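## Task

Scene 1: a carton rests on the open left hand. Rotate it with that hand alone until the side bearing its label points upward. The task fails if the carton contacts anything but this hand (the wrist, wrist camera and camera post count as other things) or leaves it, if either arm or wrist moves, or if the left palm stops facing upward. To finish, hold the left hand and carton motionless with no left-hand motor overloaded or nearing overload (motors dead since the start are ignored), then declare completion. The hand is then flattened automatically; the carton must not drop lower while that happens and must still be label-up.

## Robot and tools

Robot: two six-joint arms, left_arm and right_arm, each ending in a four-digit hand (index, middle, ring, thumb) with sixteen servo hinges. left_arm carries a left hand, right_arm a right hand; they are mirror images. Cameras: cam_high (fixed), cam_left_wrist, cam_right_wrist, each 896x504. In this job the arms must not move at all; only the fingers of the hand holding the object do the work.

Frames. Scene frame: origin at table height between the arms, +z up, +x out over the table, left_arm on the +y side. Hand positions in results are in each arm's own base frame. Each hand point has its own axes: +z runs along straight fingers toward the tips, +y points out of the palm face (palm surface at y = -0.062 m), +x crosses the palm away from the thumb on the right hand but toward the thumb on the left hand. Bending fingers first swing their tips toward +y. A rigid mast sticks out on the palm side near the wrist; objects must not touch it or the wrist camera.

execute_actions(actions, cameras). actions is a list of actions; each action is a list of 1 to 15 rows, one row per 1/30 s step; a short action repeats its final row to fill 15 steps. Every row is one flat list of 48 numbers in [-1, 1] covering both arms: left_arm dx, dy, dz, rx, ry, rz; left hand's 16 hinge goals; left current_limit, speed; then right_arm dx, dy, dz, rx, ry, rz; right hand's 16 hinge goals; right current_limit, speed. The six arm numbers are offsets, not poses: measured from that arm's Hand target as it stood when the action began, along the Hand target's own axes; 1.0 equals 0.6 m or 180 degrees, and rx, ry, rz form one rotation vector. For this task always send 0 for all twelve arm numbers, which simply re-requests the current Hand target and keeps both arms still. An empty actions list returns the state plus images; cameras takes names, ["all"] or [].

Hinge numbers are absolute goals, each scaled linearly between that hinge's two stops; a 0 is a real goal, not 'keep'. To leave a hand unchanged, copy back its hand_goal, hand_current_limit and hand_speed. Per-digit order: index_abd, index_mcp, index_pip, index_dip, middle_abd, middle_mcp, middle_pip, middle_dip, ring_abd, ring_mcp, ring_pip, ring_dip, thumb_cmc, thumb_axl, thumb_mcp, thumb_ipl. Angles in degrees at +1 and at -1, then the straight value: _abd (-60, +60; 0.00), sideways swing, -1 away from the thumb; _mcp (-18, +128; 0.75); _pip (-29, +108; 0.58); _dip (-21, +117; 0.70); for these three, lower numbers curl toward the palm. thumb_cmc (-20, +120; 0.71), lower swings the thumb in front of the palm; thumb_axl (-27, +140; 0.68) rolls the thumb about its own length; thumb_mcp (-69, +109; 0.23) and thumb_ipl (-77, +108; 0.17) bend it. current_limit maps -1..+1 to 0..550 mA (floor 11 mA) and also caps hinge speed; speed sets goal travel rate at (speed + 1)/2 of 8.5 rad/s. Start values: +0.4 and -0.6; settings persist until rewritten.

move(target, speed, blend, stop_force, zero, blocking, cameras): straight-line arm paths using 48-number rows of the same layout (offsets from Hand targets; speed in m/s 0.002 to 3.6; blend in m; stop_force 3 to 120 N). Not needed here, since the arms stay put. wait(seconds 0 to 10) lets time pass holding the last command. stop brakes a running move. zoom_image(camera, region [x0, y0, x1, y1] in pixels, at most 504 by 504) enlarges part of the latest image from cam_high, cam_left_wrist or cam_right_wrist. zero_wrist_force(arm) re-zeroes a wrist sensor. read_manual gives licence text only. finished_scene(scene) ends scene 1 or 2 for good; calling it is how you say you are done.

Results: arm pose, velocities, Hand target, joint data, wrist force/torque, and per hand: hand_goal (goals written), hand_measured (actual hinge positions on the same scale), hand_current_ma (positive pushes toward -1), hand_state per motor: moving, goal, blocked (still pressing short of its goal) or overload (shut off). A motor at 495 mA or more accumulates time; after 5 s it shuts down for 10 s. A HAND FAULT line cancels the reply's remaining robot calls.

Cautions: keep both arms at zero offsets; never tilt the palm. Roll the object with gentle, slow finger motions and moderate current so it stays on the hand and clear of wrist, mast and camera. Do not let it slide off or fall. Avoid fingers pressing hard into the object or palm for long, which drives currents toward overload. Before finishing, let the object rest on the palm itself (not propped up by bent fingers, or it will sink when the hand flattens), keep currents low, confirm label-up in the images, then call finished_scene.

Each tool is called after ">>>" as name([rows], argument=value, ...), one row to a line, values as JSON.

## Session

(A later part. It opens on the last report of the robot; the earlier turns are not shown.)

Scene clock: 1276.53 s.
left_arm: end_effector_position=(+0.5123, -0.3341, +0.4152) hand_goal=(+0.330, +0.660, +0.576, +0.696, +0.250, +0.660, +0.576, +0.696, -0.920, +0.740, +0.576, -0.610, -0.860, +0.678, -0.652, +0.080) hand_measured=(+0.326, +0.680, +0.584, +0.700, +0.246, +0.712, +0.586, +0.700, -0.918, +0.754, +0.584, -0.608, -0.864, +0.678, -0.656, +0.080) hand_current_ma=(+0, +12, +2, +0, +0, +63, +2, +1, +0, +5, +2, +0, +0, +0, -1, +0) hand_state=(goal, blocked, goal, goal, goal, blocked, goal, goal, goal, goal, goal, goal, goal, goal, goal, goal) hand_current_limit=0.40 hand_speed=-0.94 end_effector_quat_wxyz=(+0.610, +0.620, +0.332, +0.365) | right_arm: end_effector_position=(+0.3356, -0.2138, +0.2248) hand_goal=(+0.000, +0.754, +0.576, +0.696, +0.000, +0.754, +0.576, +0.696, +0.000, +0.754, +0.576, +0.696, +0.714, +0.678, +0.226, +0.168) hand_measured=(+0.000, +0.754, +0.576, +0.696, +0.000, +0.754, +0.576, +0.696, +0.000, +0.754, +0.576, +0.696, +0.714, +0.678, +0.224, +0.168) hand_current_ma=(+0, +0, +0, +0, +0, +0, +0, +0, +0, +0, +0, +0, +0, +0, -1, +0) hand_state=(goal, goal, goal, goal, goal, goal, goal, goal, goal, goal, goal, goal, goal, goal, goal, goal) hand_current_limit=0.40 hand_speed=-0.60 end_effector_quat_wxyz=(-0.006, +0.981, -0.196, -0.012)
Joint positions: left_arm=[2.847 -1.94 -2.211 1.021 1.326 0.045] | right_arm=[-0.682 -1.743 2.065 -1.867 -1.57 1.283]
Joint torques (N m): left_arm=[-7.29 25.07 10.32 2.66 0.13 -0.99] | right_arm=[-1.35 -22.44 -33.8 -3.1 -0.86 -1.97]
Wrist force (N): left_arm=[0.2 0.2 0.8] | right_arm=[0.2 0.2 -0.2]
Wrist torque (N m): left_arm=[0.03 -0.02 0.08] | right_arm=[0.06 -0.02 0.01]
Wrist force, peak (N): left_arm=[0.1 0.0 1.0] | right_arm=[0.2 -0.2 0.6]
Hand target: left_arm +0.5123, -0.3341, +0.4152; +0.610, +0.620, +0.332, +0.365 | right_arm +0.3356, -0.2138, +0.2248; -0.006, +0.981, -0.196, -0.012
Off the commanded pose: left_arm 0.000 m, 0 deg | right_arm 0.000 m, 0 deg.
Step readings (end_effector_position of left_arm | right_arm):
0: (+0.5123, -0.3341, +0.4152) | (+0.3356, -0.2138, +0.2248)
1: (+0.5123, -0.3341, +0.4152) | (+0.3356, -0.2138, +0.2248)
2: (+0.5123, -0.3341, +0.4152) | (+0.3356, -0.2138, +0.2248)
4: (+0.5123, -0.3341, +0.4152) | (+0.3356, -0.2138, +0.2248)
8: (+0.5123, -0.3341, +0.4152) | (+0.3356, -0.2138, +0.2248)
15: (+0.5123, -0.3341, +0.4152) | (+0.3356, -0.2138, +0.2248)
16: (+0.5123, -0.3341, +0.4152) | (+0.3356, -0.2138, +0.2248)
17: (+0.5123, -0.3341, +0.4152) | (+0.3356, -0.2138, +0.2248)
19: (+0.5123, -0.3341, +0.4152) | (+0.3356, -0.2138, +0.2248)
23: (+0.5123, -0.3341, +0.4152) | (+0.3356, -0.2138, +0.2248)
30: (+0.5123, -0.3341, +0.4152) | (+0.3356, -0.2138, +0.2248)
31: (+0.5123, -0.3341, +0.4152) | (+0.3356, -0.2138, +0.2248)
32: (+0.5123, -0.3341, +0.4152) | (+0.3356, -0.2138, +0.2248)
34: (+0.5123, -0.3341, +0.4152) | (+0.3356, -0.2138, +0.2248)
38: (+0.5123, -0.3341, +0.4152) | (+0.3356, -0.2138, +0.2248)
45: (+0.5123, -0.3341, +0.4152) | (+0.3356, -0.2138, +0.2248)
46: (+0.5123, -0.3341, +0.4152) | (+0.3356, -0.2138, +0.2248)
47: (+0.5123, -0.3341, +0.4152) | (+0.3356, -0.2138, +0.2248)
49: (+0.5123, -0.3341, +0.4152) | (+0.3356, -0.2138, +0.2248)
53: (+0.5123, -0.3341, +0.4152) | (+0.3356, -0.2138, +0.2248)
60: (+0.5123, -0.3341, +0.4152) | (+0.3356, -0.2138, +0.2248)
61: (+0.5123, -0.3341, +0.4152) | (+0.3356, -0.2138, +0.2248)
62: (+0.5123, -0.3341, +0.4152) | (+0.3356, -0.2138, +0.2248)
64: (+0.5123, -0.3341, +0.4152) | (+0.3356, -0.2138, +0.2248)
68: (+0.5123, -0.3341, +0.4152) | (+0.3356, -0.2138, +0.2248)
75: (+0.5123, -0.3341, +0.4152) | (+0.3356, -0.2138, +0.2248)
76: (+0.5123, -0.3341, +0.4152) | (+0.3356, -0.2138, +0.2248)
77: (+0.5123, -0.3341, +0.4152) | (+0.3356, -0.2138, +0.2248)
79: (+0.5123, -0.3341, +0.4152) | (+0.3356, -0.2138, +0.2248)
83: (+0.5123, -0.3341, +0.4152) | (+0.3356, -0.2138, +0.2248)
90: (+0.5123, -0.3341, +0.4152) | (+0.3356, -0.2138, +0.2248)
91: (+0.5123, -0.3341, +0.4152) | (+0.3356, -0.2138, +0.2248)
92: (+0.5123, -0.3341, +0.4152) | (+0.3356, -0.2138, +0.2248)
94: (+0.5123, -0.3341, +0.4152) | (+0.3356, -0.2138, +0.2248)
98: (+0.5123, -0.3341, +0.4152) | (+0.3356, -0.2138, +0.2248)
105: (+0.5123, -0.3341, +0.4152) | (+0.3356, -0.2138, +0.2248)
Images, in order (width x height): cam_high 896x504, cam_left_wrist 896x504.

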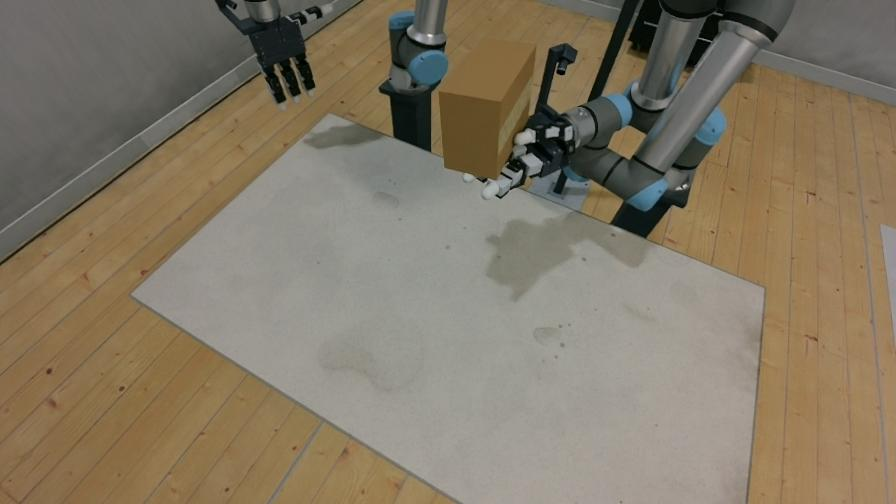

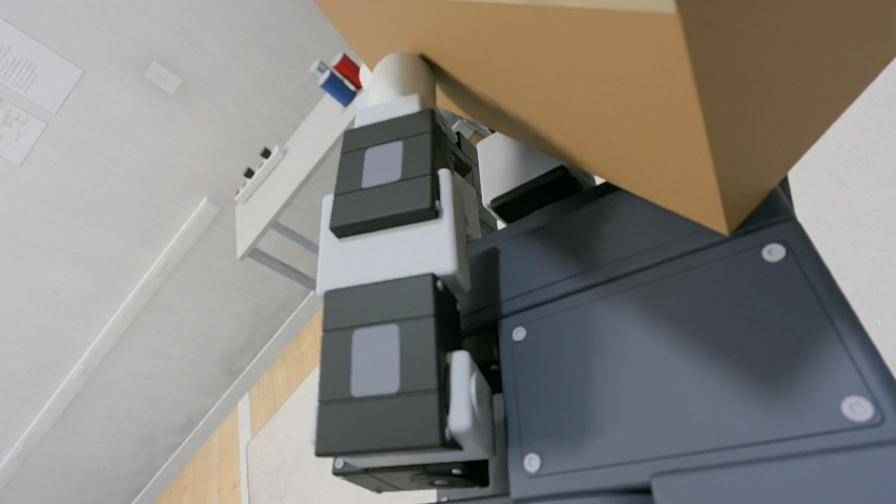

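>>> execute_actions([
  [[0,0,0,0,0,0,0.1,0.66,0.576,0.696,0.02,0.66,0.576,0.696,-0.92,0.74,0.576,-0.61,-0.92,0.678,-0.652,0.08,0.4,-0.95,0,0,0,0,0,0,0,0.754,0.576,0.696,0,0.754,0.576,0.696,0,0.754,0.576,0.696,0.714,0.678,0.226,0.168,0.4,-0.6]],
  [[0,0,0,0,0,0,0.1,0.66,0.576,0.696,0.02,0.66,0.576,0.696,-0.92,0.74,0.576,-0.61,-0.92,0.678,-0.652,0.08,0.4,-0.95,0,0,0,0,0,0,0,0.754,0.576,0.696,0,0.754,0.576,0.696,0,0.754,0.576,0.696,0.714,0.678,0.226,0.168,0.4,-0.6]],
  [[0,0,0,0,0,0,-0.12,0.66,0.576,0.696,-0.2,0.66,0.576,0.696,-0.92,0.74,0.576,-0.61,-1.0,0.678,-0.652,0.08,0.4,-0.95,0,0,0,0,0,0,0,0.754,0.576,0.696,0,0.754,0.576,0.696,0,0.754,0.576,0.696,0.714,0.678,0.226,0.168,0.4,-0.6]],
  [[0,0,0,0,0,0,-0.12,0.66,0.576,0.696,-0.2,0.66,0.576,0.696,-0.92,0.74,0.576,-0.61,-1.0,0.678,-0.652,0.08,0.4,-0.95,0,0,0,0,0,0,0,0.754,0.576,0.696,0,0.754,0.576,0.696,0,0.754,0.576,0.696,0.714,0.678,0.226,0.168,0.4,-0.6]],
  [[0,0,0,0,0,0,-0.3,0.66,0.576,0.696,-0.38,0.66,0.576,0.696,-0.92,0.74,0.576,-0.61,-1.0,0.678,-0.652,0.08,0.4,-0.95,0,0,0,0,0,0,0,0.754,0.576,0.696,0,0.754,0.576,0.696,0,0.754,0.576,0.696,0.714,0.678,0.226,0.168,0.4,-0.6]],
  [[0,0,0,0,0,0,-0.3,0.66,0.576,0.696,-0.38,0.66,0.576,0.696,-0.92,0.74,0.576,-0.61,-1.0,0.678,-0.652,0.08,0.4,-0.95,0,0,0,0,0,0,0,0.754,0.576,0.696,0,0.754,0.576,0.696,0,0.754,0.576,0.696,0.714,0.678,0.226,0.168,0.4,-0.6]],
], cameras=["cam_high","cam_left_wrist"])

>>> zoom_image(camera="cam_high", region=[430, 30, 630, 210])

Scene clock: 1291.83 s.
left_arm: end_effector_position=(+0.5123, -0.3341, +0.4152) hand_goal=(-0.300, +0.660, +0.576, +0.696, -0.380, +0.660, +0.576, +0.696, -0.920, +0.740, +0.576, -0.610, -1.000, +0.678, -0.652, +0.080) hand_measured=(-0.258, +0.686, +0.592, +0.700, -0.334, +0.712, +0.594, +0.702, -0.938, +0.734, +0.592, -0.588, -0.972, +0.694, -0.652, +0.080) hand_current_ma=(+29, +19, +6, +1, +35, +63, +8, +1, -6, -1, +7, +12, +18, +10, +0, +0) hand_state=(blocked, blocked, goal, goal, blocked, blocked, goal, goal, goal, goal, goal, blocked, blocked, goal, goal, goal) hand_current_limit=0.40 hand_speed=-0.95 end_effector_quat_wxyz=(+0.610, +0.620, +0.332, +0.365) | right_arm: end_effector_position=(+0.3356, -0.2138, +0.2248) hand_goal=(+0.000, +0.754, +0.576, +0.696, +0.000, +0.754, +0.576, +0.696, +0.000, +0.754, +0.576, +0.696, +0.714, +0.678, +0.226, +0.168) hand_measured=(+0.000, +0.754, +0.576, +0.696, +0.000, +0.754, +0.576, +0.696, +0.000, +0.754, +0.576, +0.696, +0.714, +0.678, +0.224, +0.168) hand_current_ma=(+0, +0, +0, +0, +0, +0, +0, +0, +0, +0, +0, +0, +0, +0, -1, +0) hand_state=(goal, goal, goal, goal, goal, goal, goal, goal, goal, goal, goal, goal, goal, goal, goal, goal) hand_current_limit=0.40 hand_speed=-0.60 end_effector_quat_wxyz=(-0.006, +0.981, -0.196, -0.012)
Joint positions: left_arm=[2.847 -1.94 -2.211 1.021 1.326 0.045] | right_arm=[-0.682 -1.743 2.065 -1.867 -1.57 1.283]
Joint torques (N m): left_arm=[-6.93 26.07 10.97 2.56 0.09 -1.16] | right_arm=[-2.06 -22.31 -33.7 -3 -0.73 -1.93]
Wrist force (N): left_arm=[0.0 -0.2 0.2] | right_arm=[-0.2 -0.1 -0.1]
Wrist torque (N m): left_arm=[0.00 0.00 0.11] | right_arm=[-0.01 0.02 -0.02]
Wrist force, peak (N): left_arm=[0.0 0.0 1.0] | right_arm=[0.0 -0.3 0.7]
Hand target: left_arm +0.5123, -0.3341, +0.4152; +0.610, +0.620, +0.332, +0.365 | right_arm +0.3356, -0.2138, +0.2248; -0.006, +0.981, -0.196, -0.012
Off the commanded pose: left_arm 0.000 m, 0 deg | right_arm 0.000 m, 0 deg.
Step readings (end_effector_position of left_arm | right_arm):
0: (+0.5123, -0.3341, +0.4152) | (+0.3356, -0.2138, +0.2248)
1: (+0.5123, -0.3341, +0.4152) | (+0.3356, -0.2138, +0.2248)
2: (+0.5123, -0.3341, +0.4152) | (+0.3356, -0.2138, +0.2248)
4: (+0.5123, -0.3341, +0.4152) | (+0.3356, -0.2138, +0.2248)
8: (+0.5123, -0.3341, +0.4152) | (+0.3356, -0.2138, +0.2248)
15: (+0.5123, -0.3341, +0.4152) | (+0.3356, -0.2138, +0.2248)
16: (+0.5123, -0.3341, +0.4152) | (+0.3356, -0.2138, +0.2248)
17: (+0.5123, -0.3341, +0.4152) | (+0.3356, -0.2138, +0.2248)
19: (+0.5123, -0.3341, +0.4152) | (+0.3356, -0.2138, +0.2248)
23: (+0.5123, -0.3341, +0.4152) | (+0.3356, -0.2138, +0.2248)
30: (+0.5123, -0.3341, +0.4152) | (+0.3356, -0.2138, +0.2248)
31: (+0.5123, -0.3341, +0.4152) | (+0.3356, -0.2138, +0.2248)
32: (+0.5123, -0.3341, +0.4152) | (+0.3356, -0.2138, +0.2248)
34: (+0.5123, -0.3341, +0.4152) | (+0.3356, -0.2138, +0.2248)
38: (+0.5123, -0.3341, +0.4152) | (+0.3356, -0.2138, +0.2248)
45: (+0.5123, -0.3341, +0.4152) | (+0.3356, -0.2138, +0.2248)
46: (+0.5123, -0.3341, +0.4152) | (+0.3356, -0.2138, +0.2248)
47: (+0.5123, -0.3341, +0.4152) | (+0.3356, -0.2138, +0.2248)
49: (+0.5123, -0.3341, +0.4152) | (+0.3356, -0.2138, +0.2248)
53: (+0.5123, -0.3341, +0.4152) | (+0.3356, -0.2138, +0.2248)
60: (+0.5123, -0.3341, +0.4152) | (+0.3356, -0.2138, +0.2248)
61: (+0.5123, -0.3341, +0.4152) | (+0.3356, -0.2138, +0.2248)
62: (+0.5123, -0.3341, +0.4152) | (+0.3356, -0.2138, +0.2248)
64: (+0.5123, -0.3341, +0.4152) | (+0.3356, -0.2138, +0.2248)
68: (+0.5123, -0.3341, +0.4152) | (+0.3356, -0.2138, +0.2248)
75: (+0.5123, -0.3341, +0.4152) | (+0.3356, -0.2138, +0.2248)
76: (+0.5123, -0.3341, +0.4152) | (+0.3356, -0.2138, +0.2248)
77: (+0.5123, -0.3341, +0.4152) | (+0.3356, -0.2138, +0.2248)
79: (+0.5123, -0.3341, +0.4152) | (+0.3356, -0.2138, +0.2248)
83: (+0.5123, -0.3341, +0.4152) | (+0.3356, -0.2138, +0.2248)
90: (+0.5123, -0.3341, +0.4152) | (+0.3356, -0.2138, +0.2248)
Images, in order (width x height): cam_high 896x504, cam_left_wrist 896x504.

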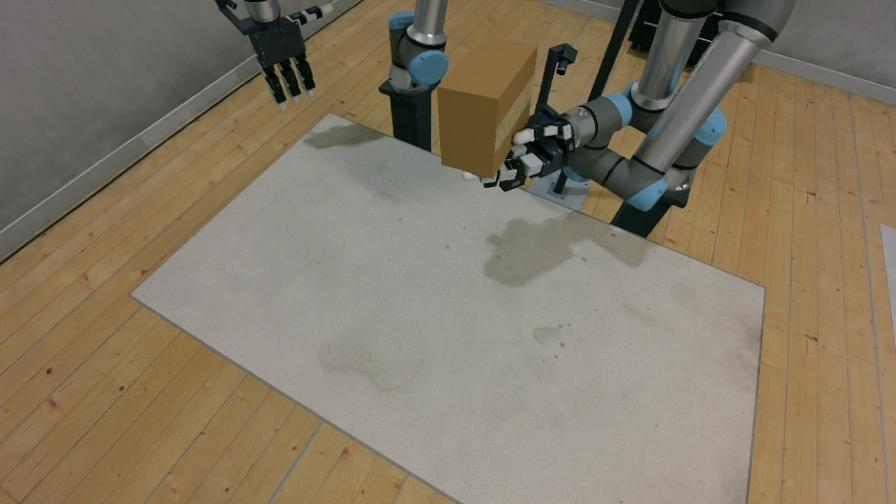

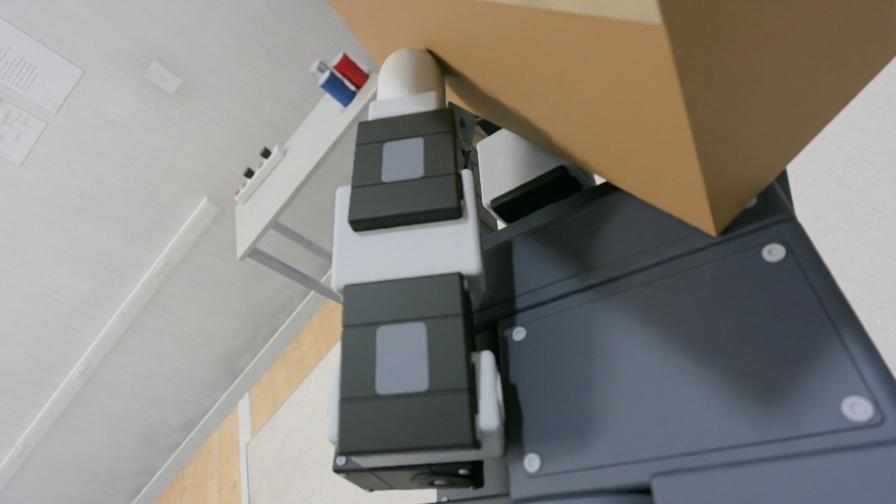

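Scaled by 2.520 from the camera's 896x504 image, which has a finer 1280x720 frame.

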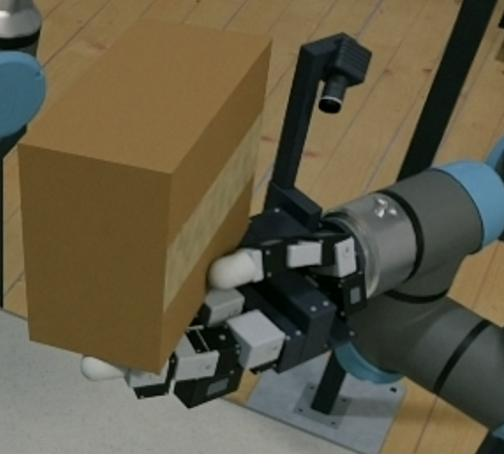

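>>> execute_actions([
  [[0,0,0,0,0,0,-0.3,0.84,0.576,0.696,-0.38,0.66,0.576,0.696,-0.92,0.74,0.576,-0.61,-1.0,0.678,-0.652,0.08,0.4,-0.92,0,0,0,0,0,0,0,0.754,0.576,0.696,0,0.754,0.576,0.696,0,0.754,0.576,0.696,0.714,0.678,0.226,0.168,0.4,-0.6]],
  [[0,0,0,0,0,0,0.75,0.84,0.576,0.696,-0.38,0.66,0.576,0.696,-0.92,0.74,0.576,-0.61,-1.0,0.678,-0.652,0.08,0.4,-0.90,0,0,0,0,0,0,0,0.754,0.576,0.696,0,0.754,0.576,0.696,0,0.754,0.576,0.696,0.714,0.678,0.226,0.168,0.4,-0.6]],
  [[0,0,0,0,0,0,0.75,0.84,0.576,0.696,-0.38,0.66,0.576,0.696,-0.92,0.74,0.576,-0.61,-1.0,0.678,-0.652,0.08,0.4,-0.90,0,0,0,0,0,0,0,0.754,0.576,0.696,0,0.754,0.576,0.696,0,0.754,0.576,0.696,0.714,0.678,0.226,0.168,0.4,-0.6]],
  [[0,0,0,0,0,0,0.75,0.84,0.576,0.696,-0.38,0.66,0.576,0.696,-0.92,0.74,0.576,-0.61,-1.0,0.678,-0.652,0.08,0.4,-0.90,0,0,0,0,0,0,0,0.754,0.576,0.696,0,0.754,0.576,0.696,0,0.754,0.576,0.696,0.714,0.678,0.226,0.168,0.4,-0.6]],
  [[0,0,0,0,0,0,0.75,0.84,0.576,0.696,-0.38,0.66,0.576,0.696,-0.92,0.74,0.576,-0.61,-1.0,0.678,-0.652,0.08,0.4,-0.90,0,0,0,0,0,0,0,0.754,0.576,0.696,0,0.754,0.576,0.696,0,0.754,0.576,0.696,0.714,0.678,0.226,0.168,0.4,-0.6]],
  [[0,0,0,0,0,0,0.75,0.84,0.576,0.696,-0.38,0.66,0.576,0.696,-0.92,0.74,0.576,-0.61,-1.0,0.678,-0.652,0.08,0.4,-0.90,0,0,0,0,0,0,0,0.754,0.576,0.696,0,0.754,0.576,0.696,0,0.754,0.576,0.696,0.714,0.678,0.226,0.168,0.4,-0.6]],
  [[0,0,0,0,0,0,0.75,0.76,0.576,-0.61,-0.38,0.66,0.576,0.696,-0.92,0.74,0.576,-0.61,-1.0,0.678,-0.652,0.08,0.4,-0.88,0,0,0,0,0,0,0,0.754,0.576,0.696,0,0.754,0.576,0.696,0,0.754,0.576,0.696,0.714,0.678,0.226,0.168,0.4,-0.6]],
  [[0,0,0,0,0,0,0.75,0.76,0.576,-0.61,-0.38,0.66,0.576,0.696,-0.92,0.74,0.576,-0.61,-1.0,0.678,-0.652,0.08,0.4,-0.88,0,0,0,0,0,0,0,0.754,0.576,0.696,0,0.754,0.576,0.696,0,0.754,0.576,0.696,0.714,0.678,0.226,0.168,0.4,-0.6]],
  [[0,0,0,0,0,0,0.75,0.76,0.576,-0.61,-0.38,0.66,0.576,0.696,-0.92,0.74,0.576,-0.61,-1.0,0.678,-0.652,0.08,0.4,-0.88,0,0,0,0,0,0,0,0.754,0.576,0.696,0,0.754,0.576,0.696,0,0.754,0.576,0.696,0.714,0.678,0.226,0.168,0.4,-0.6]],
  [[0,0,0,0,0,0,0.75,0.76,0.576,-0.61,-0.38,0.66,0.576,0.696,-0.92,0.74,0.576,-0.61,-1.0,0.678,-0.652,0.08,0.4,-0.88,0,0,0,0,0,0,0,0.754,0.576,0.696,0,0.754,0.576,0.696,0,0.754,0.576,0.696,0.714,0.678,0.226,0.168,0.4,-0.6]],
  [[0,0,0,0,0,0,0.75,0.76,0.576,-0.61,-0.38,0.66,0.576,0.696,-0.92,0.74,0.576,-0.61,-1.0,0.678,-0.652,0.08,0.4,-0.88,0,0,0,0,0,0,0,0.754,0.576,0.696,0,0.754,0.576,0.696,0,0.754,0.576,0.696,0.714,0.678,0.226,0.168,0.4,-0.6]],
  [[0,0,0,0,0,0,0.75,0.76,0.576,-0.61,-0.38,0.66,0.576,0.696,-0.92,0.74,0.576,-0.61,-1.0,0.678,-0.652,0.08,0.4,-0.88,0,0,0,0,0,0,0,0.754,0.576,0.696,0,0.754,0.576,0.696,0,0.754,0.576,0.696,0.714,0.678,0.226,0.168,0.4,-0.6]],
], cameras=["cam_high","cam_left_wrist"])

>>> zoom_image(camera="cam_high", region=[430, 30, 630, 210])

Scene clock: 1390.20 s.
left_arm: end_effector_position=(+0.5123, -0.3341, +0.4152) hand_goal=(+0.750, +0.760, +0.576, -0.610, -0.380, +0.660, +0.576, +0.696, -0.920, +0.740, +0.576, -0.610, -1.000, +0.678, -0.652, +0.080) hand_measured=(+0.746, +0.778, +0.584, -0.608, -0.338, +0.712, +0.602, +0.706, -0.938, +0.734, +0.592, -0.588, -0.978, +0.694, -0.658, +0.078) hand_current_ma=(+0, +9, +2, +0, +30, +63, +15, +3, -6, -1, +7, +12, +12, +10, -1, +0) hand_state=(goal, goal, goal, goal, blocked, blocked, blocked, goal, goal, goal, goal, blocked, blocked, goal, goal, goal) hand_current_limit=0.40 hand_speed=-0.88 end_effector_quat_wxyz=(+0.610, +0.620, +0.332, +0.365) | right_arm: end_effector_position=(+0.3356, -0.2138, +0.2248) hand_goal=(+0.000, +0.754, +0.576, +0.696, +0.000, +0.754, +0.576, +0.696, +0.000, +0.754, +0.576, +0.696, +0.714, +0.678, +0.226, +0.168) hand_measured=(+0.000, +0.754, +0.576, +0.696, +0.000, +0.754, +0.576, +0.696, +0.000, +0.754, +0.576, +0.696, +0.714, +0.678, +0.224, +0.168) hand_current_ma=(+0, +0, +0, +0, +0, +0, +0, +0, +0, +0, +0, +0, +0, +0, -1, +0) hand_state=(goal, goal, goal, goal, goal, goal, goal, goal, goal, goal, goal, goal, goal, goal, goal, goal) hand_current_limit=0.40 hand_speed=-0.60 end_effector_quat_wxyz=(-0.006, +0.981, -0.196, -0.012)
Joint positions: left_arm=[2.847 -1.94 -2.211 1.021 1.326 0.045] | right_arm=[-0.682 -1.743 2.065 -1.867 -1.57 1.283]
Joint torques (N m): left_arm=[-7.26 29.95 9.15 0.74 -0.67 -1.81] | right_arm=[-1.74 -21.49 -33.79 -2.61 -0.58 -2.08]
Wrist force (N): left_arm=[0.0 -0.1 0.8] | right_arm=[0.1 -0.1 0.3]
Wrist torque (N m): left_arm=[-0.03 0.02 0.08] | right_arm=[-0.02 0.00 0.00]
Wrist force, peak (N): left_arm=[0.2 0.0 1.1] | right_arm=[0.7 0.0 0.4]
Hand target: left_arm +0.5123, -0.3341, +0.4152; +0.610, +0.620, +0.332, +0.365 | right_arm +0.3356, -0.2138, +0.2248; -0.006, +0.981, -0.196, -0.012
Off the commanded pose: left_arm 0.000 m, 0 deg | right_arm 0.000 m, 0 deg.
Step readings (end_effector_position of left_arm | right_arm):
0: (+0.5123, -0.3341, +0.4152) | (+0.3356, -0.2138, +0.2248)
1: (+0.5123, -0.3341, +0.4152) | (+0.3356, -0.2138, +0.2248)
2: (+0.5123, -0.3341, +0.4152) | (+0.3356, -0.2138, +0.2248)
4: (+0.5123, -0.3341, +0.4152) | (+0.3356, -0.2138, +0.2248)
8: (+0.5123, -0.3341, +0.4152) | (+0.3356, -0.2138, +0.2248)
15: (+0.5123, -0.3341, +0.4152) | (+0.3356, -0.2138, +0.2248)
16: (+0.5123, -0.3341, +0.4152) | (+0.3356, -0.2138, +0.2248)
17: (+0.5123, -0.3341, +0.4152) | (+0.3356, -0.2138, +0.2248)
19: (+0.5123, -0.3341, +0.4152) | (+0.3356, -0.2138, +0.2248)
23: (+0.5123, -0.3341, +0.4152) | (+0.3356, -0.2138, +0.2248)
30: (+0.5123, -0.3341, +0.4152) | (+0.3356, -0.2138, +0.2248)
31: (+0.5123, -0.3341, +0.4152) | (+0.3356, -0.2138, +0.2248)
32: (+0.5123, -0.3341, +0.4152) | (+0.3356, -0.2138, +0.2248)
34: (+0.5123, -0.3341, +0.4152) | (+0.3356, -0.2138, +0.2248)
38: (+0.5123, -0.3341, +0.4152) | (+0.3356, -0.2138, +0.2248)
45: (+0.5123, -0.3341, +0.4152) | (+0.3356, -0.2138, +0.2248)
46: (+0.5123, -0.3341, +0.4152) | (+0.3356, -0.2138, +0.2248)
47: (+0.5123, -0.3341, +0.4152) | (+0.3356, -0.2138, +0.2248)
49: (+0.5123, -0.3341, +0.4152) | (+0.3356, -0.2138, +0.2248)
53: (+0.5123, -0.3341, +0.4152) | (+0.3356, -0.2138, +0.2248)
60: (+0.5123, -0.3341, +0.4152) | (+0.3356, -0.2138, +0.2248)
61: (+0.5123, -0.3341, +0.4152) | (+0.3356, -0.2138, +0.2248)
62: (+0.5123, -0.3341, +0.4152) | (+0.3356, -0.2138, +0.2248)
64: (+0.5123, -0.3341, +0.4152) | (+0.3356, -0.2138, +0.2248)
68: (+0.5123, -0.3341, +0.4152) | (+0.3356, -0.2138, +0.2248)
75: (+0.5123, -0.3341, +0.4152) | (+0.3356, -0.2138, +0.2248)
76: (+0.5123, -0.3341, +0.4152) | (+0.3356, -0.2138, +0.2248)
77: (+0.5123, -0.3341, +0.4152) | (+0.3356, -0.2138, +0.2248)
79: (+0.5123, -0.3341, +0.4152) | (+0.3356, -0.2138, +0.2248)
83: (+0.5123, -0.3341, +0.4152) | (+0.3356, -0.2138, +0.2248)
90: (+0.5123, -0.3341, +0.4152) | (+0.3356, -0.2138, +0.2248)
91: (+0.5123, -0.3341, +0.4152) | (+0.3356, -0.2138, +0.2248)
92: (+0.5123, -0.3341, +0.4152) | (+0.3356, -0.2138, +0.2248)
94: (+0.5123, -0.3341, +0.4152) | (+0.3356, -0.2138, +0.2248)
98: (+0.5123, -0.3341, +0.4152) | (+0.3356, -0.2138, +0.2248)
105: (+0.5123, -0.3341, +0.4152) | (+0.3356, -0.2138, +0.2248)
106: (+0.5123, -0.3341, +0.4152) | (+0.3356, -0.2138, +0.2248)
107: (+0.5123, -0.3341, +0.4152) | (+0.3356, -0.2138, +0.2248)
109: (+0.5123, -0.3341, +0.4152) | (+0.3356, -0.2138, +0.2248)
113: (+0.5123, -0.3341, +0.4152) | (+0.3356, -0.2138, +0.2248)
120: (+0.5123, -0.3341, +0.4152) | (+0.3356, -0.2138, +0.2248)
121: (+0.5123, -0.3341, +0.4152) | (+0.3356, -0.2138, +0.2248)
122: (+0.5123, -0.3341, +0.4152) | (+0.3356, -0.2138, +0.2248)
124: (+0.5123, -0.3341, +0.4152) | (+0.3356, -0.2138, +0.2248)
128: (+0.5123, -0.3341, +0.4152) | (+0.3356, -0.2138, +0.2248)
135: (+0.5123, -0.3341, +0.4152) | (+0.3356, -0.2138, +0.2248)
136: (+0.5123, -0.3341, +0.4152) | (+0.3356, -0.2138, +0.2248)
137: (+0.5123, -0.3341, +0.4152) | (+0.3356, -0.2138, +0.2248)
139: (+0.5123, -0.3341, +0.4152) | (+0.3356, -0.2138, +0.2248)
143: (+0.5123, -0.3341, +0.4152) | (+0.3356, -0.2138, +0.2248)
150: (+0.5123, -0.3341, +0.4152) | (+0.3356, -0.2138, +0.2248)
151: (+0.5123, -0.3341, +0.4152) | (+0.3356, -0.2138, +0.2248)
152: (+0.5123, -0.3341, +0.4152) | (+0.3356, -0.2138, +0.2248)
154: (+0.5123, -0.3341, +0.4152) | (+0.3356, -0.2138, +0.2248)
158: (+0.5123, -0.3341, +0.4152) | (+0.3356, -0.2138, +0.2248)
165: (+0.5123, -0.3341, +0.4152) | (+0.3356, -0.2138, +0.2248)
166: (+0.5123, -0.3341, +0.4152) | (+0.3356, -0.2138, +0.2248)
167: (+0.5123, -0.3341, +0.4152) | (+0.3356, -0.2138, +0.2248)
169: (+0.5123, -0.3341, +0.4152) | (+0.3356, -0.2138, +0.2248)
173: (+0.5123, -0.3341, +0.4152) | (+0.3356, -0.2138, +0.2248)
180: (+0.5123, -0.3341, +0.4152) | (+0.3356, -0.2138, +0.2248)
Images, in order (width x height): cam_high 896x504, cam_left_wrist 896x504.

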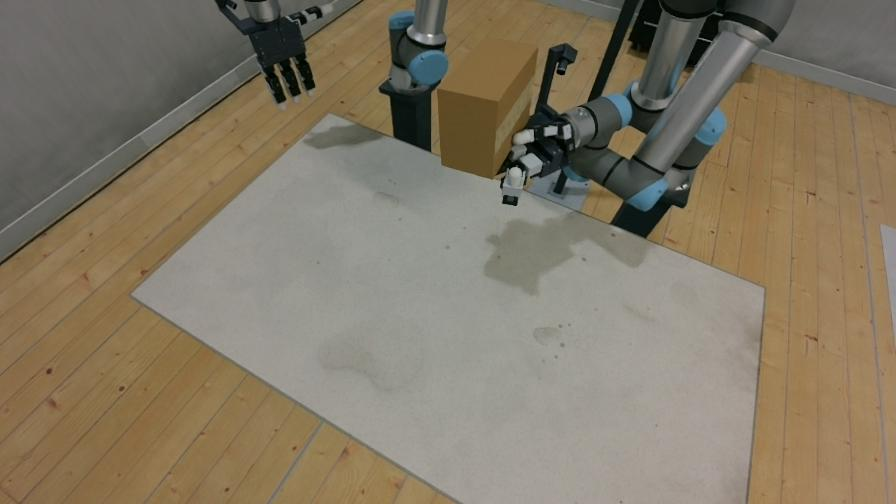

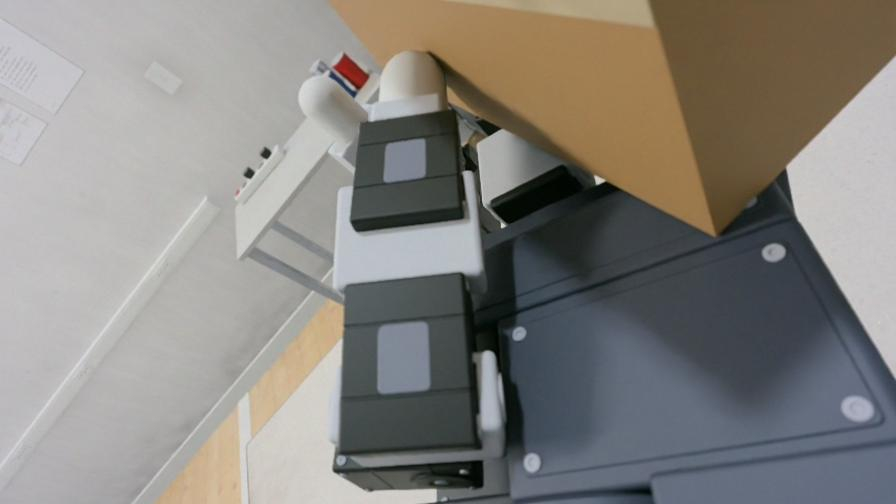

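Scaled by 2.520 from the camera's 896x504 image, which has a finer 1280x720 frame.

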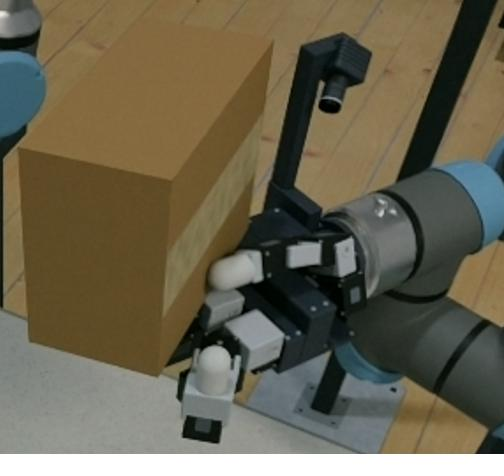

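>>> execute_actions([
  [[0,0,0,0,0,0,0.3,0.76,0.576,-0.61,-0.38,0.66,0.576,0.696,-0.92,0.74,0.576,-0.61,-1.0,0.678,-0.652,0.08,0.4,-0.94,0,0,0,0,0,0,0,0.754,0.576,0.696,0,0.754,0.576,0.696,0,0.754,0.576,0.696,0.714,0.678,0.226,0.168,0.4,-0.6]],
  [[0,0,0,0,0,0,0.3,0.76,0.576,-0.61,-0.38,0.66,0.576,0.696,-0.92,0.74,0.576,-0.61,-1.0,0.678,-0.652,0.08,0.4,-0.94,0,0,0,0,0,0,0,0.754,0.576,0.696,0,0.754,0.576,0.696,0,0.754,0.576,0.696,0.714,0.678,0.226,0.168,0.4,-0.6]],
  [[0,0,0,0,0,0,0.3,0.76,0.576,-0.61,-0.38,0.66,0.576,0.696,-0.92,0.74,0.576,-0.61,-1.0,0.678,-0.652,0.08,0.4,-0.94,0,0,0,0,0,0,0,0.754,0.576,0.696,0,0.754,0.576,0.696,0,0.754,0.576,0.696,0.714,0.678,0.226,0.168,0.4,-0.6]],
  [[0,0,0,0,0,0,0.05,0.76,0.576,-0.61,-0.38,0.66,0.576,0.696,-0.92,0.74,0.576,-0.61,-1.0,0.678,-0.652,0.08,0.4,-0.95,0,0,0,0,0,0,0,0.754,0.576,0.696,0,0.754,0.576,0.696,0,0.754,0.576,0.696,0.714,0.678,0.226,0.168,0.4,-0.6]],
  [[0,0,0,0,0,0,0.05,0.76,0.576,-0.61,-0.38,0.66,0.576,0.696,-0.92,0.74,0.576,-0.61,-1.0,0.678,-0.652,0.08,0.4,-0.95,0,0,0,0,0,0,0,0.754,0.576,0.696,0,0.754,0.576,0.696,0,0.754,0.576,0.696,0.714,0.678,0.226,0.168,0.4,-0.6]],
  [[0,0,0,0,0,0,0.05,0.76,0.576,-0.61,-0.38,0.66,0.576,0.696,-0.92,0.74,0.576,-0.61,-1.0,0.678,-0.652,0.08,0.4,-0.95,0,0,0,0,0,0,0,0.754,0.576,0.696,0,0.754,0.576,0.696,0,0.754,0.576,0.696,0.714,0.678,0.226,0.168,0.4,-0.6]],
], cameras=["cam_left_wrist"])

>>> execute_actions(actions=[], cameras=["cam_high"])

>>> zoom_image(camera="cam_high", region=[430, 30, 630, 210])

Scene clock: 1412.20 s.
left_arm: end_effector_position=(+0.5123, -0.3341, +0.4152) hand_goal=(+0.050, +0.760, +0.576, -0.610, -0.380, +0.660, +0.576, +0.696, -0.920, +0.740, +0.576, -0.610, -1.000, +0.678, -0.652, +0.080) hand_measured=(+0.224, +0.778, +0.592, -0.598, -0.388, +0.712, +0.602, +0.706, -0.958, +0.738, +0.600, -0.584, -0.992, +0.690, -0.658, +0.078) hand_current_ma=(+383, +9, +7, +4, -2, +63, +15, +3, -24, +0, +14, +15, +2, +5, -1, +0) hand_state=(blocked, goal, goal, goal, goal, blocked, blocked, goal, blocked, goal, blocked, blocked, goal, goal, goal, goal) hand_current_limit=0.40 hand_speed=-0.95 end_effector_quat_wxyz=(+0.610, +0.620, +0.332, +0.365) | right_arm: end_effector_position=(+0.3356, -0.2138, +0.2248) hand_goal=(+0.000, +0.754, +0.576, +0.696, +0.000, +0.754, +0.576, +0.696, +0.000, +0.754, +0.576, +0.696, +0.714, +0.678, +0.226, +0.168) hand_measured=(+0.000, +0.754, +0.576, +0.696, +0.000, +0.754, +0.576, +0.696, +0.000, +0.754, +0.576, +0.696, +0.714, +0.678, +0.224, +0.168) hand_current_ma=(+0, +0, +0, +0, +0, +0, +0, +0, +0, +0, +0, +0, +0, +0, -1, +0) hand_state=(goal, goal, goal, goal, goal, goal, goal, goal, goal, goal, goal, goal, goal, goal, goal, goal) hand_current_limit=0.40 hand_speed=-0.60 end_effector_quat_wxyz=(-0.006, +0.981, -0.196, -0.012)
Joint positions: left_arm=[2.847 -1.94 -2.211 1.021 1.326 0.045] | right_arm=[-0.682 -1.743 2.065 -1.867 -1.57 1.283]
Joint torques (N m): left_arm=[-6.53 30.75 8.4 0.77 -0.74 -1.9] | right_arm=[-2.53 -22.65 -33.6 -2.72 -0.61 -2]
Wrist force (N): left_arm=[0.1 0.1 0.6] | right_arm=[0.2 0.0 0.3]
Wrist torque (N m): left_arm=[0.01 -0.01 0.10] | right_arm=[-0.02 -0.02 0.00]
Wrist force, peak (N): left_arm=[0.3 -0.2 1.0] | right_arm=[0.3 -0.2 0.5]
Hand target: left_arm +0.5123, -0.3341, +0.4152; +0.610, +0.620, +0.332, +0.365 | right_arm +0.3356, -0.2138, +0.2248; -0.006, +0.981, -0.196, -0.012
Off the commanded pose: left_arm 0.000 m, 0 deg | right_arm 0.000 m, 0 deg.
Step readings (end_effector_position of left_arm | right_arm):
0: (+0.5123, -0.3341, +0.4152) | (+0.3356, -0.2138, +0.2248)
1: (+0.5123, -0.3341, +0.4152) | (+0.3356, -0.2138, +0.2248)
2: (+0.5123, -0.3341, +0.4152) | (+0.3356, -0.2138, +0.2248)
4: (+0.5123, -0.3341, +0.4152) | (+0.3356, -0.2138, +0.2248)
8: (+0.5123, -0.3341, +0.4152) | (+0.3356, -0.2138, +0.2248)
15: (+0.5123, -0.3341, +0.4152) | (+0.3356, -0.2138, +0.2248)
16: (+0.5123, -0.3341, +0.4152) | (+0.3356, -0.2138, +0.2248)
17: (+0.5123, -0.3341, +0.4152) | (+0.3356, -0.2138, +0.2248)
19: (+0.5123, -0.3341, +0.4152) | (+0.3356, -0.2138, +0.2248)
23: (+0.5123, -0.3341, +0.4152) | (+0.3356, -0.2138, +0.2248)
30: (+0.5123, -0.3341, +0.4152) | (+0.3356, -0.2138, +0.2248)
31: (+0.5123, -0.3341, +0.4152) | (+0.3356, -0.2138, +0.2248)
32: (+0.5123, -0.3341, +0.4152) | (+0.3356, -0.2138, +0.2248)
34: (+0.5123, -0.3341, +0.4152) | (+0.3356, -0.2138, +0.2248)
38: (+0.5123, -0.3341, +0.4152) | (+0.3356, -0.2138, +0.2248)
45: (+0.5123, -0.3341, +0.4152) | (+0.3356, -0.2138, +0.2248)
46: (+0.5123, -0.3341, +0.4152) | (+0.3356, -0.2138, +0.2248)
47: (+0.5123, -0.3341, +0.4152) | (+0.3356, -0.2138, +0.2248)
49: (+0.5123, -0.3341, +0.4152) | (+0.3356, -0.2138, +0.2248)
53: (+0.5123, -0.3341, +0.4152) | (+0.3356, -0.2138, +0.2248)
60: (+0.5123, -0.3341, +0.4152) | (+0.3356, -0.2138, +0.2248)
61: (+0.5123, -0.3341, +0.4152) | (+0.3356, -0.2138, +0.2248)
62: (+0.5123, -0.3341, +0.4152) | (+0.3356, -0.2138, +0.2248)
64: (+0.5123, -0.3341, +0.4152) | (+0.3356, -0.2138, +0.2248)
68: (+0.5123, -0.3341, +0.4152) | (+0.3356, -0.2138, +0.2248)
75: (+0.5123, -0.3341, +0.4152) | (+0.3356, -0.2138, +0.2248)
76: (+0.5123, -0.3341, +0.4152) | (+0.3356, -0.2138, +0.2248)
77: (+0.5123, -0.3341, +0.4152) | (+0.3356, -0.2138, +0.2248)
79: (+0.5123, -0.3341, +0.4152) | (+0.3356, -0.2138, +0.2248)
83: (+0.5123, -0.3341, +0.4152) | (+0.3356, -0.2138, +0.2248)
90: (+0.5123, -0.3341, +0.4152) | (+0.3356, -0.2138, +0.2248)
Images, in order (width x height): cam_left_wrist 896x504.

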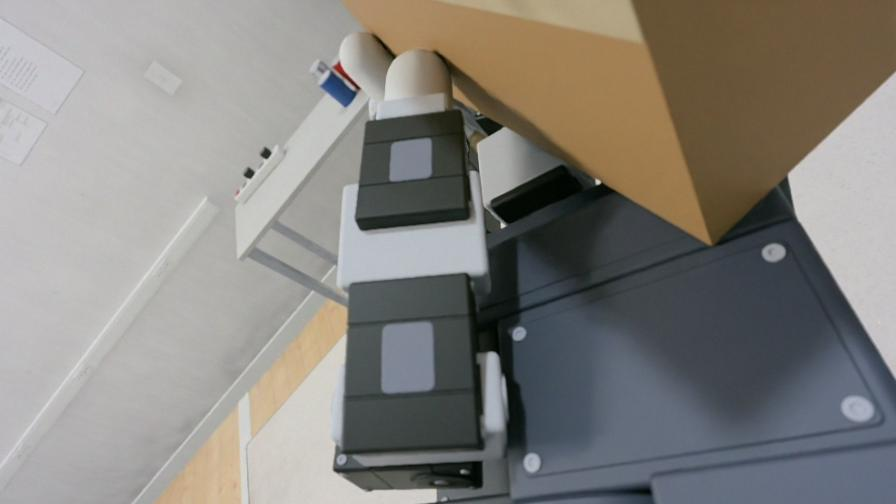

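Scene clock: 1412.20 s.
left_arm: end_effector_position=(+0.5123, -0.3341, +0.4152) hand_goal=(+0.050, +0.760, +0.576, -0.610, -0.380, +0.660, +0.576, +0.696, -0.920, +0.740, +0.576, -0.610, -1.000, +0.678, -0.652, +0.080) hand_measured=(+0.224, +0.778, +0.592, -0.598, -0.388, +0.712, +0.602, +0.706, -0.958, +0.738, +0.600, -0.584, -0.992, +0.690, -0.658, +0.078) hand_current_ma=(+383, +9, +7, +4, -2, +63, +15, +3, -24, +0, +14, +15, +2, +5, -1, +0) hand_state=(blocked, goal, goal, goal, goal, blocked, blocked, goal, blocked, goal, blocked, blocked, goal, goal, goal, goal) hand_current_limit=0.40 hand_speed=-0.95 end_effector_quat_wxyz=(+0.610, +0.620, +0.332, +0.365) | right_arm: end_effector_position=(+0.3356, -0.2138, +0.2248) hand_goal=(+0.000, +0.754, +0.576, +0.696, +0.000, +0.754, +0.576, +0.696, +0.000, +0.754, +0.576, +0.696, +0.714, +0.678, +0.226, +0.168) hand_measured=(+0.000, +0.754, +0.576, +0.696, +0.000, +0.754, +0.576, +0.696, +0.000, +0.754, +0.576, +0.696, +0.714, +0.678, +0.224, +0.168) hand_current_ma=(+0, +0, +0, +0, +0, +0, +0, +0, +0, +0, +0, +0, +0, +0, -1, +0) hand_state=(goal, goal, goal, goal, goal, goal, goal, goal, goal, goal, goal, goal, goal, goal, goal, goal) hand_current_limit=0.40 hand_speed=-0.60 end_effector_quat_wxyz=(-0.006, +0.981, -0.196, -0.012)
Joint positions: left_arm=[2.847 -1.94 -2.211 1.021 1.326 0.045] | right_arm=[-0.682 -1.743 2.065 -1.867 -1.57 1.283]
Joint velocities: within noise
Joint torques (N m): left_arm=[-6.53 30.75 8.4 0.77 -0.74 -1.9] | right_arm=[-2.53 -22.65 -33.6 -2.72 -0.61 -2]
Wrist force (N): left_arm=[0.1 0.1 0.6] | right_arm=[0.2 0.0 0.3]
Wrist torque (N m): left_arm=[0.01 -0.01 0.10] | right_arm=[-0.02 -0.02 0.00]
Wrist force, peak (N): left_arm=[0.1 0.1 0.6] | right_arm=[0.2 0.0 0.3]
Hand target: left_arm +0.5123, -0.3341, +0.4152; +0.610, +0.620, +0.332, +0.365 | right_arm +0.3356, -0.2138, +0.2248; -0.006, +0.981, -0.196, -0.012
Off the commanded pose: left_arm 0.000 m, 0 deg | right_arm 0.000 m, 0 deg.
Images, in order (width x height): cam_high 896x504.

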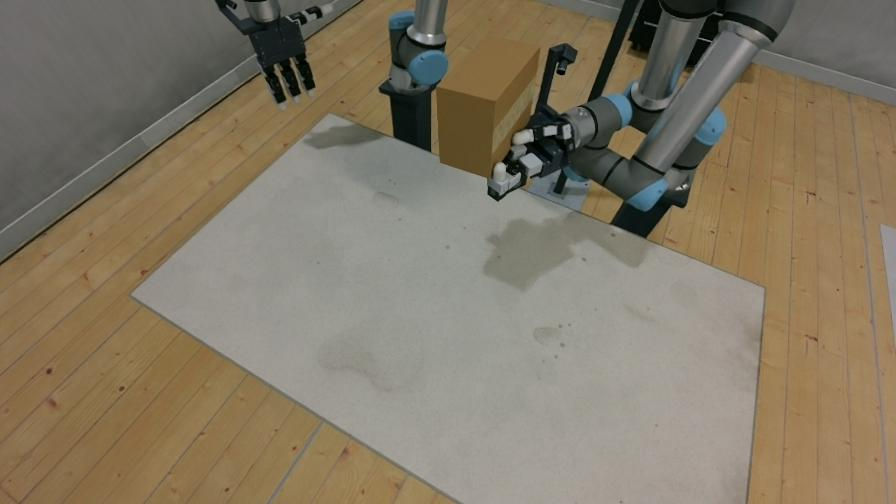

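Scaled by 2.520 from the camera's 896x504 image, which has a finer 1280x720 frame.

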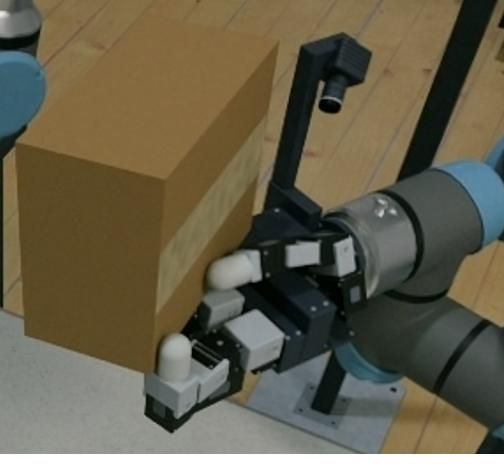

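>>> execute_actions(actions=[], cameras=["all"])

>>> zoom_image(camera="cam_high", region=[480, 100, 580, 200])

>>> zoom_image(camera="cam_left_wrist", region=[300, 0, 804, 504])

Scene clock: 1466.43 s.
left_arm: end_effector_position=(+0.5123, -0.3341, +0.4152) hand_goal=(+0.050, +0.760, +0.576, -0.610, -0.380, +0.660, +0.576, +0.696, -0.920, +0.740, +0.576, -0.610, -1.000, +0.678, -0.652, +0.080) hand_measured=(+0.224, +0.778, +0.592, -0.598, -0.388, +0.712, +0.602, +0.706, -0.958, +0.738, +0.600, -0.584, -0.992, +0.690, -0.658, +0.078) hand_current_ma=(+383, +9, +7, +4, -2, +63, +15, +3, -24, +0, +14, +15, +2, +5, -1, +0) hand_state=(blocked, goal, goal, goal, goal, blocked, blocked, goal, blocked, goal, blocked, blocked, goal, goal, goal, goal) hand_current_limit=0.40 hand_speed=-0.95 end_effector_quat_wxyz=(+0.610, +0.620, +0.332, +0.365) | right_arm: end_effector_position=(+0.3356, -0.2138, +0.2248) hand_goal=(+0.000, +0.754, +0.576, +0.696, +0.000, +0.754, +0.576, +0.696, +0.000, +0.754, +0.576, +0.696, +0.714, +0.678, +0.226, +0.168) hand_measured=(+0.000, +0.754, +0.576, +0.696, +0.000, +0.754, +0.576, +0.696, +0.000, +0.754, +0.576, +0.696, +0.714, +0.678, +0.224, +0.168) hand_current_ma=(+0, +0, +0, +0, +0, +0, +0, +0, +0, +0, +0, +0, +0, +0, -1, +0) hand_state=(goal, goal, goal, goal, goal, goal, goal, goal, goal, goal, goal, goal, goal, goal, goal, goal) hand_current_limit=0.40 hand_speed=-0.60 end_effector_quat_wxyz=(-0.006, +0.981, -0.196, -0.012)
Joint positions: left_arm=[2.847 -1.94 -2.211 1.021 1.326 0.045] | right_arm=[-0.682 -1.743 2.065 -1.867 -1.57 1.283]
Joint velocities: within noise
Joint torques (N m): left_arm=[-6.89 31.73 7.65 0.63 -0.56 -1.91] | right_arm=[-1.57 -21.97 -32.74 -2.57 -0.39 -2.18]
Wrist force (N): left_arm=[-0.1 0.1 0.8] | right_arm=[0.2 0.3 0.2]
Wrist torque (N m): left_arm=[-0.01 0.02 0.09] | right_arm=[0.02 -0.04 0.02]
Wrist force, peak (N): left_arm=[0.3 0.1 1.1] | right_arm=[0.5 -0.2 0.6]
Hand target: left_arm +0.5123, -0.3341, +0.4152; +0.610, +0.620, +0.332, +0.365 | right_arm +0.3356, -0.2138, +0.2248; -0.006, +0.981, -0.196, -0.012
Off the commanded pose: left_arm 0.000 m, 0 deg | right_arm 0.000 m, 0 deg.

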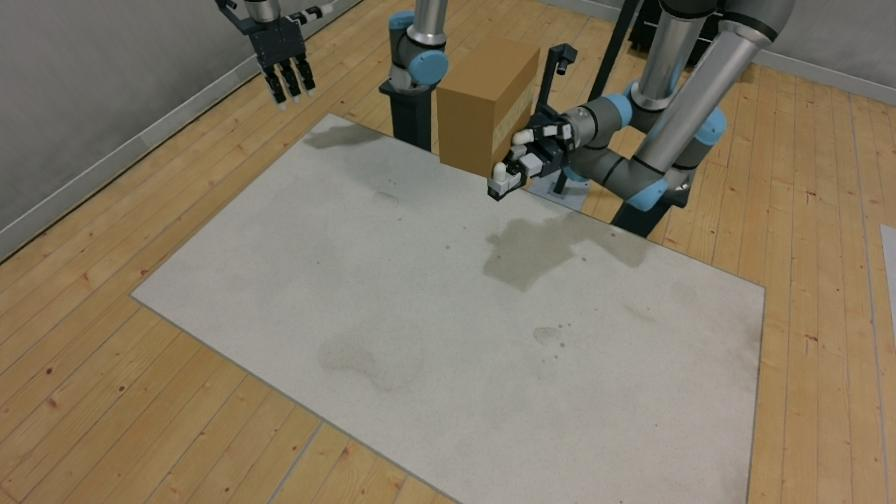

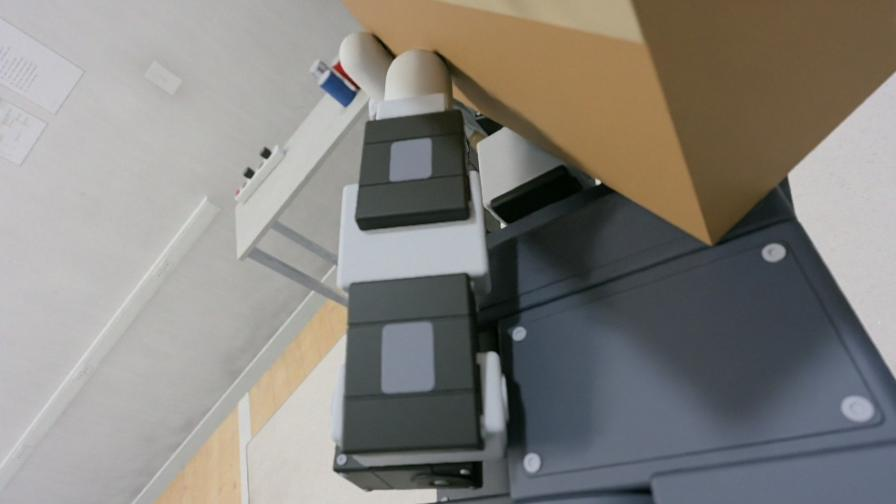

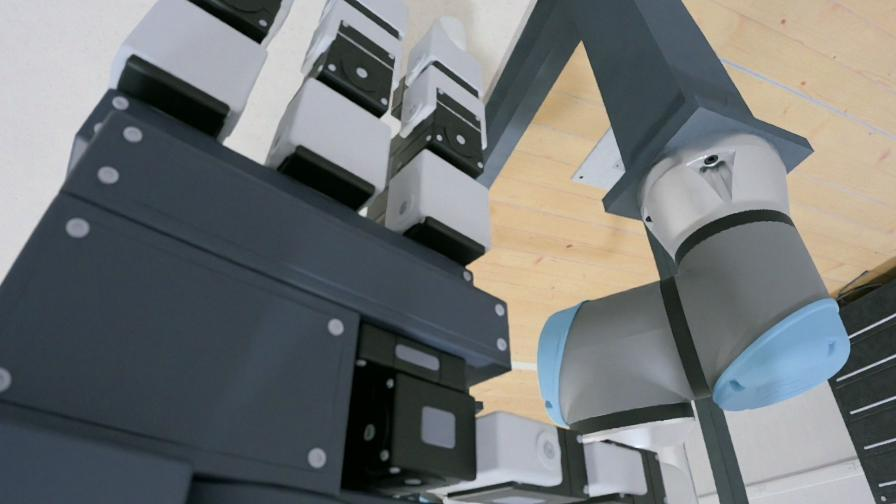

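Scaled by 5.040 from the camera's 896x504 image, which has a finer 1280x720 frame.

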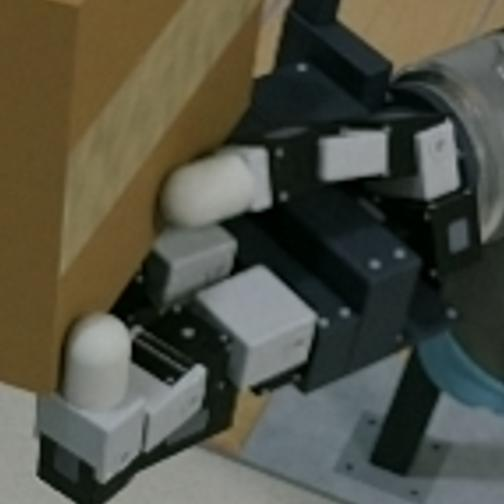

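Scaled by 1.000.

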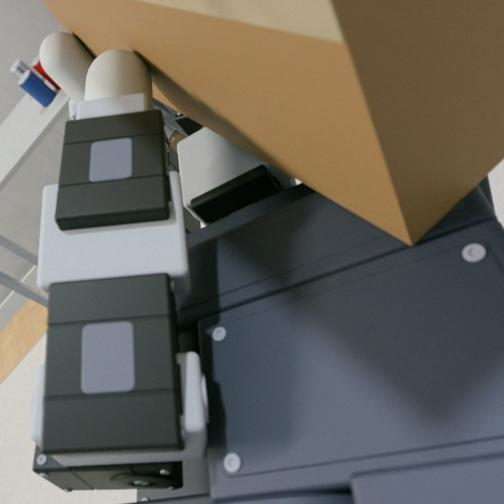

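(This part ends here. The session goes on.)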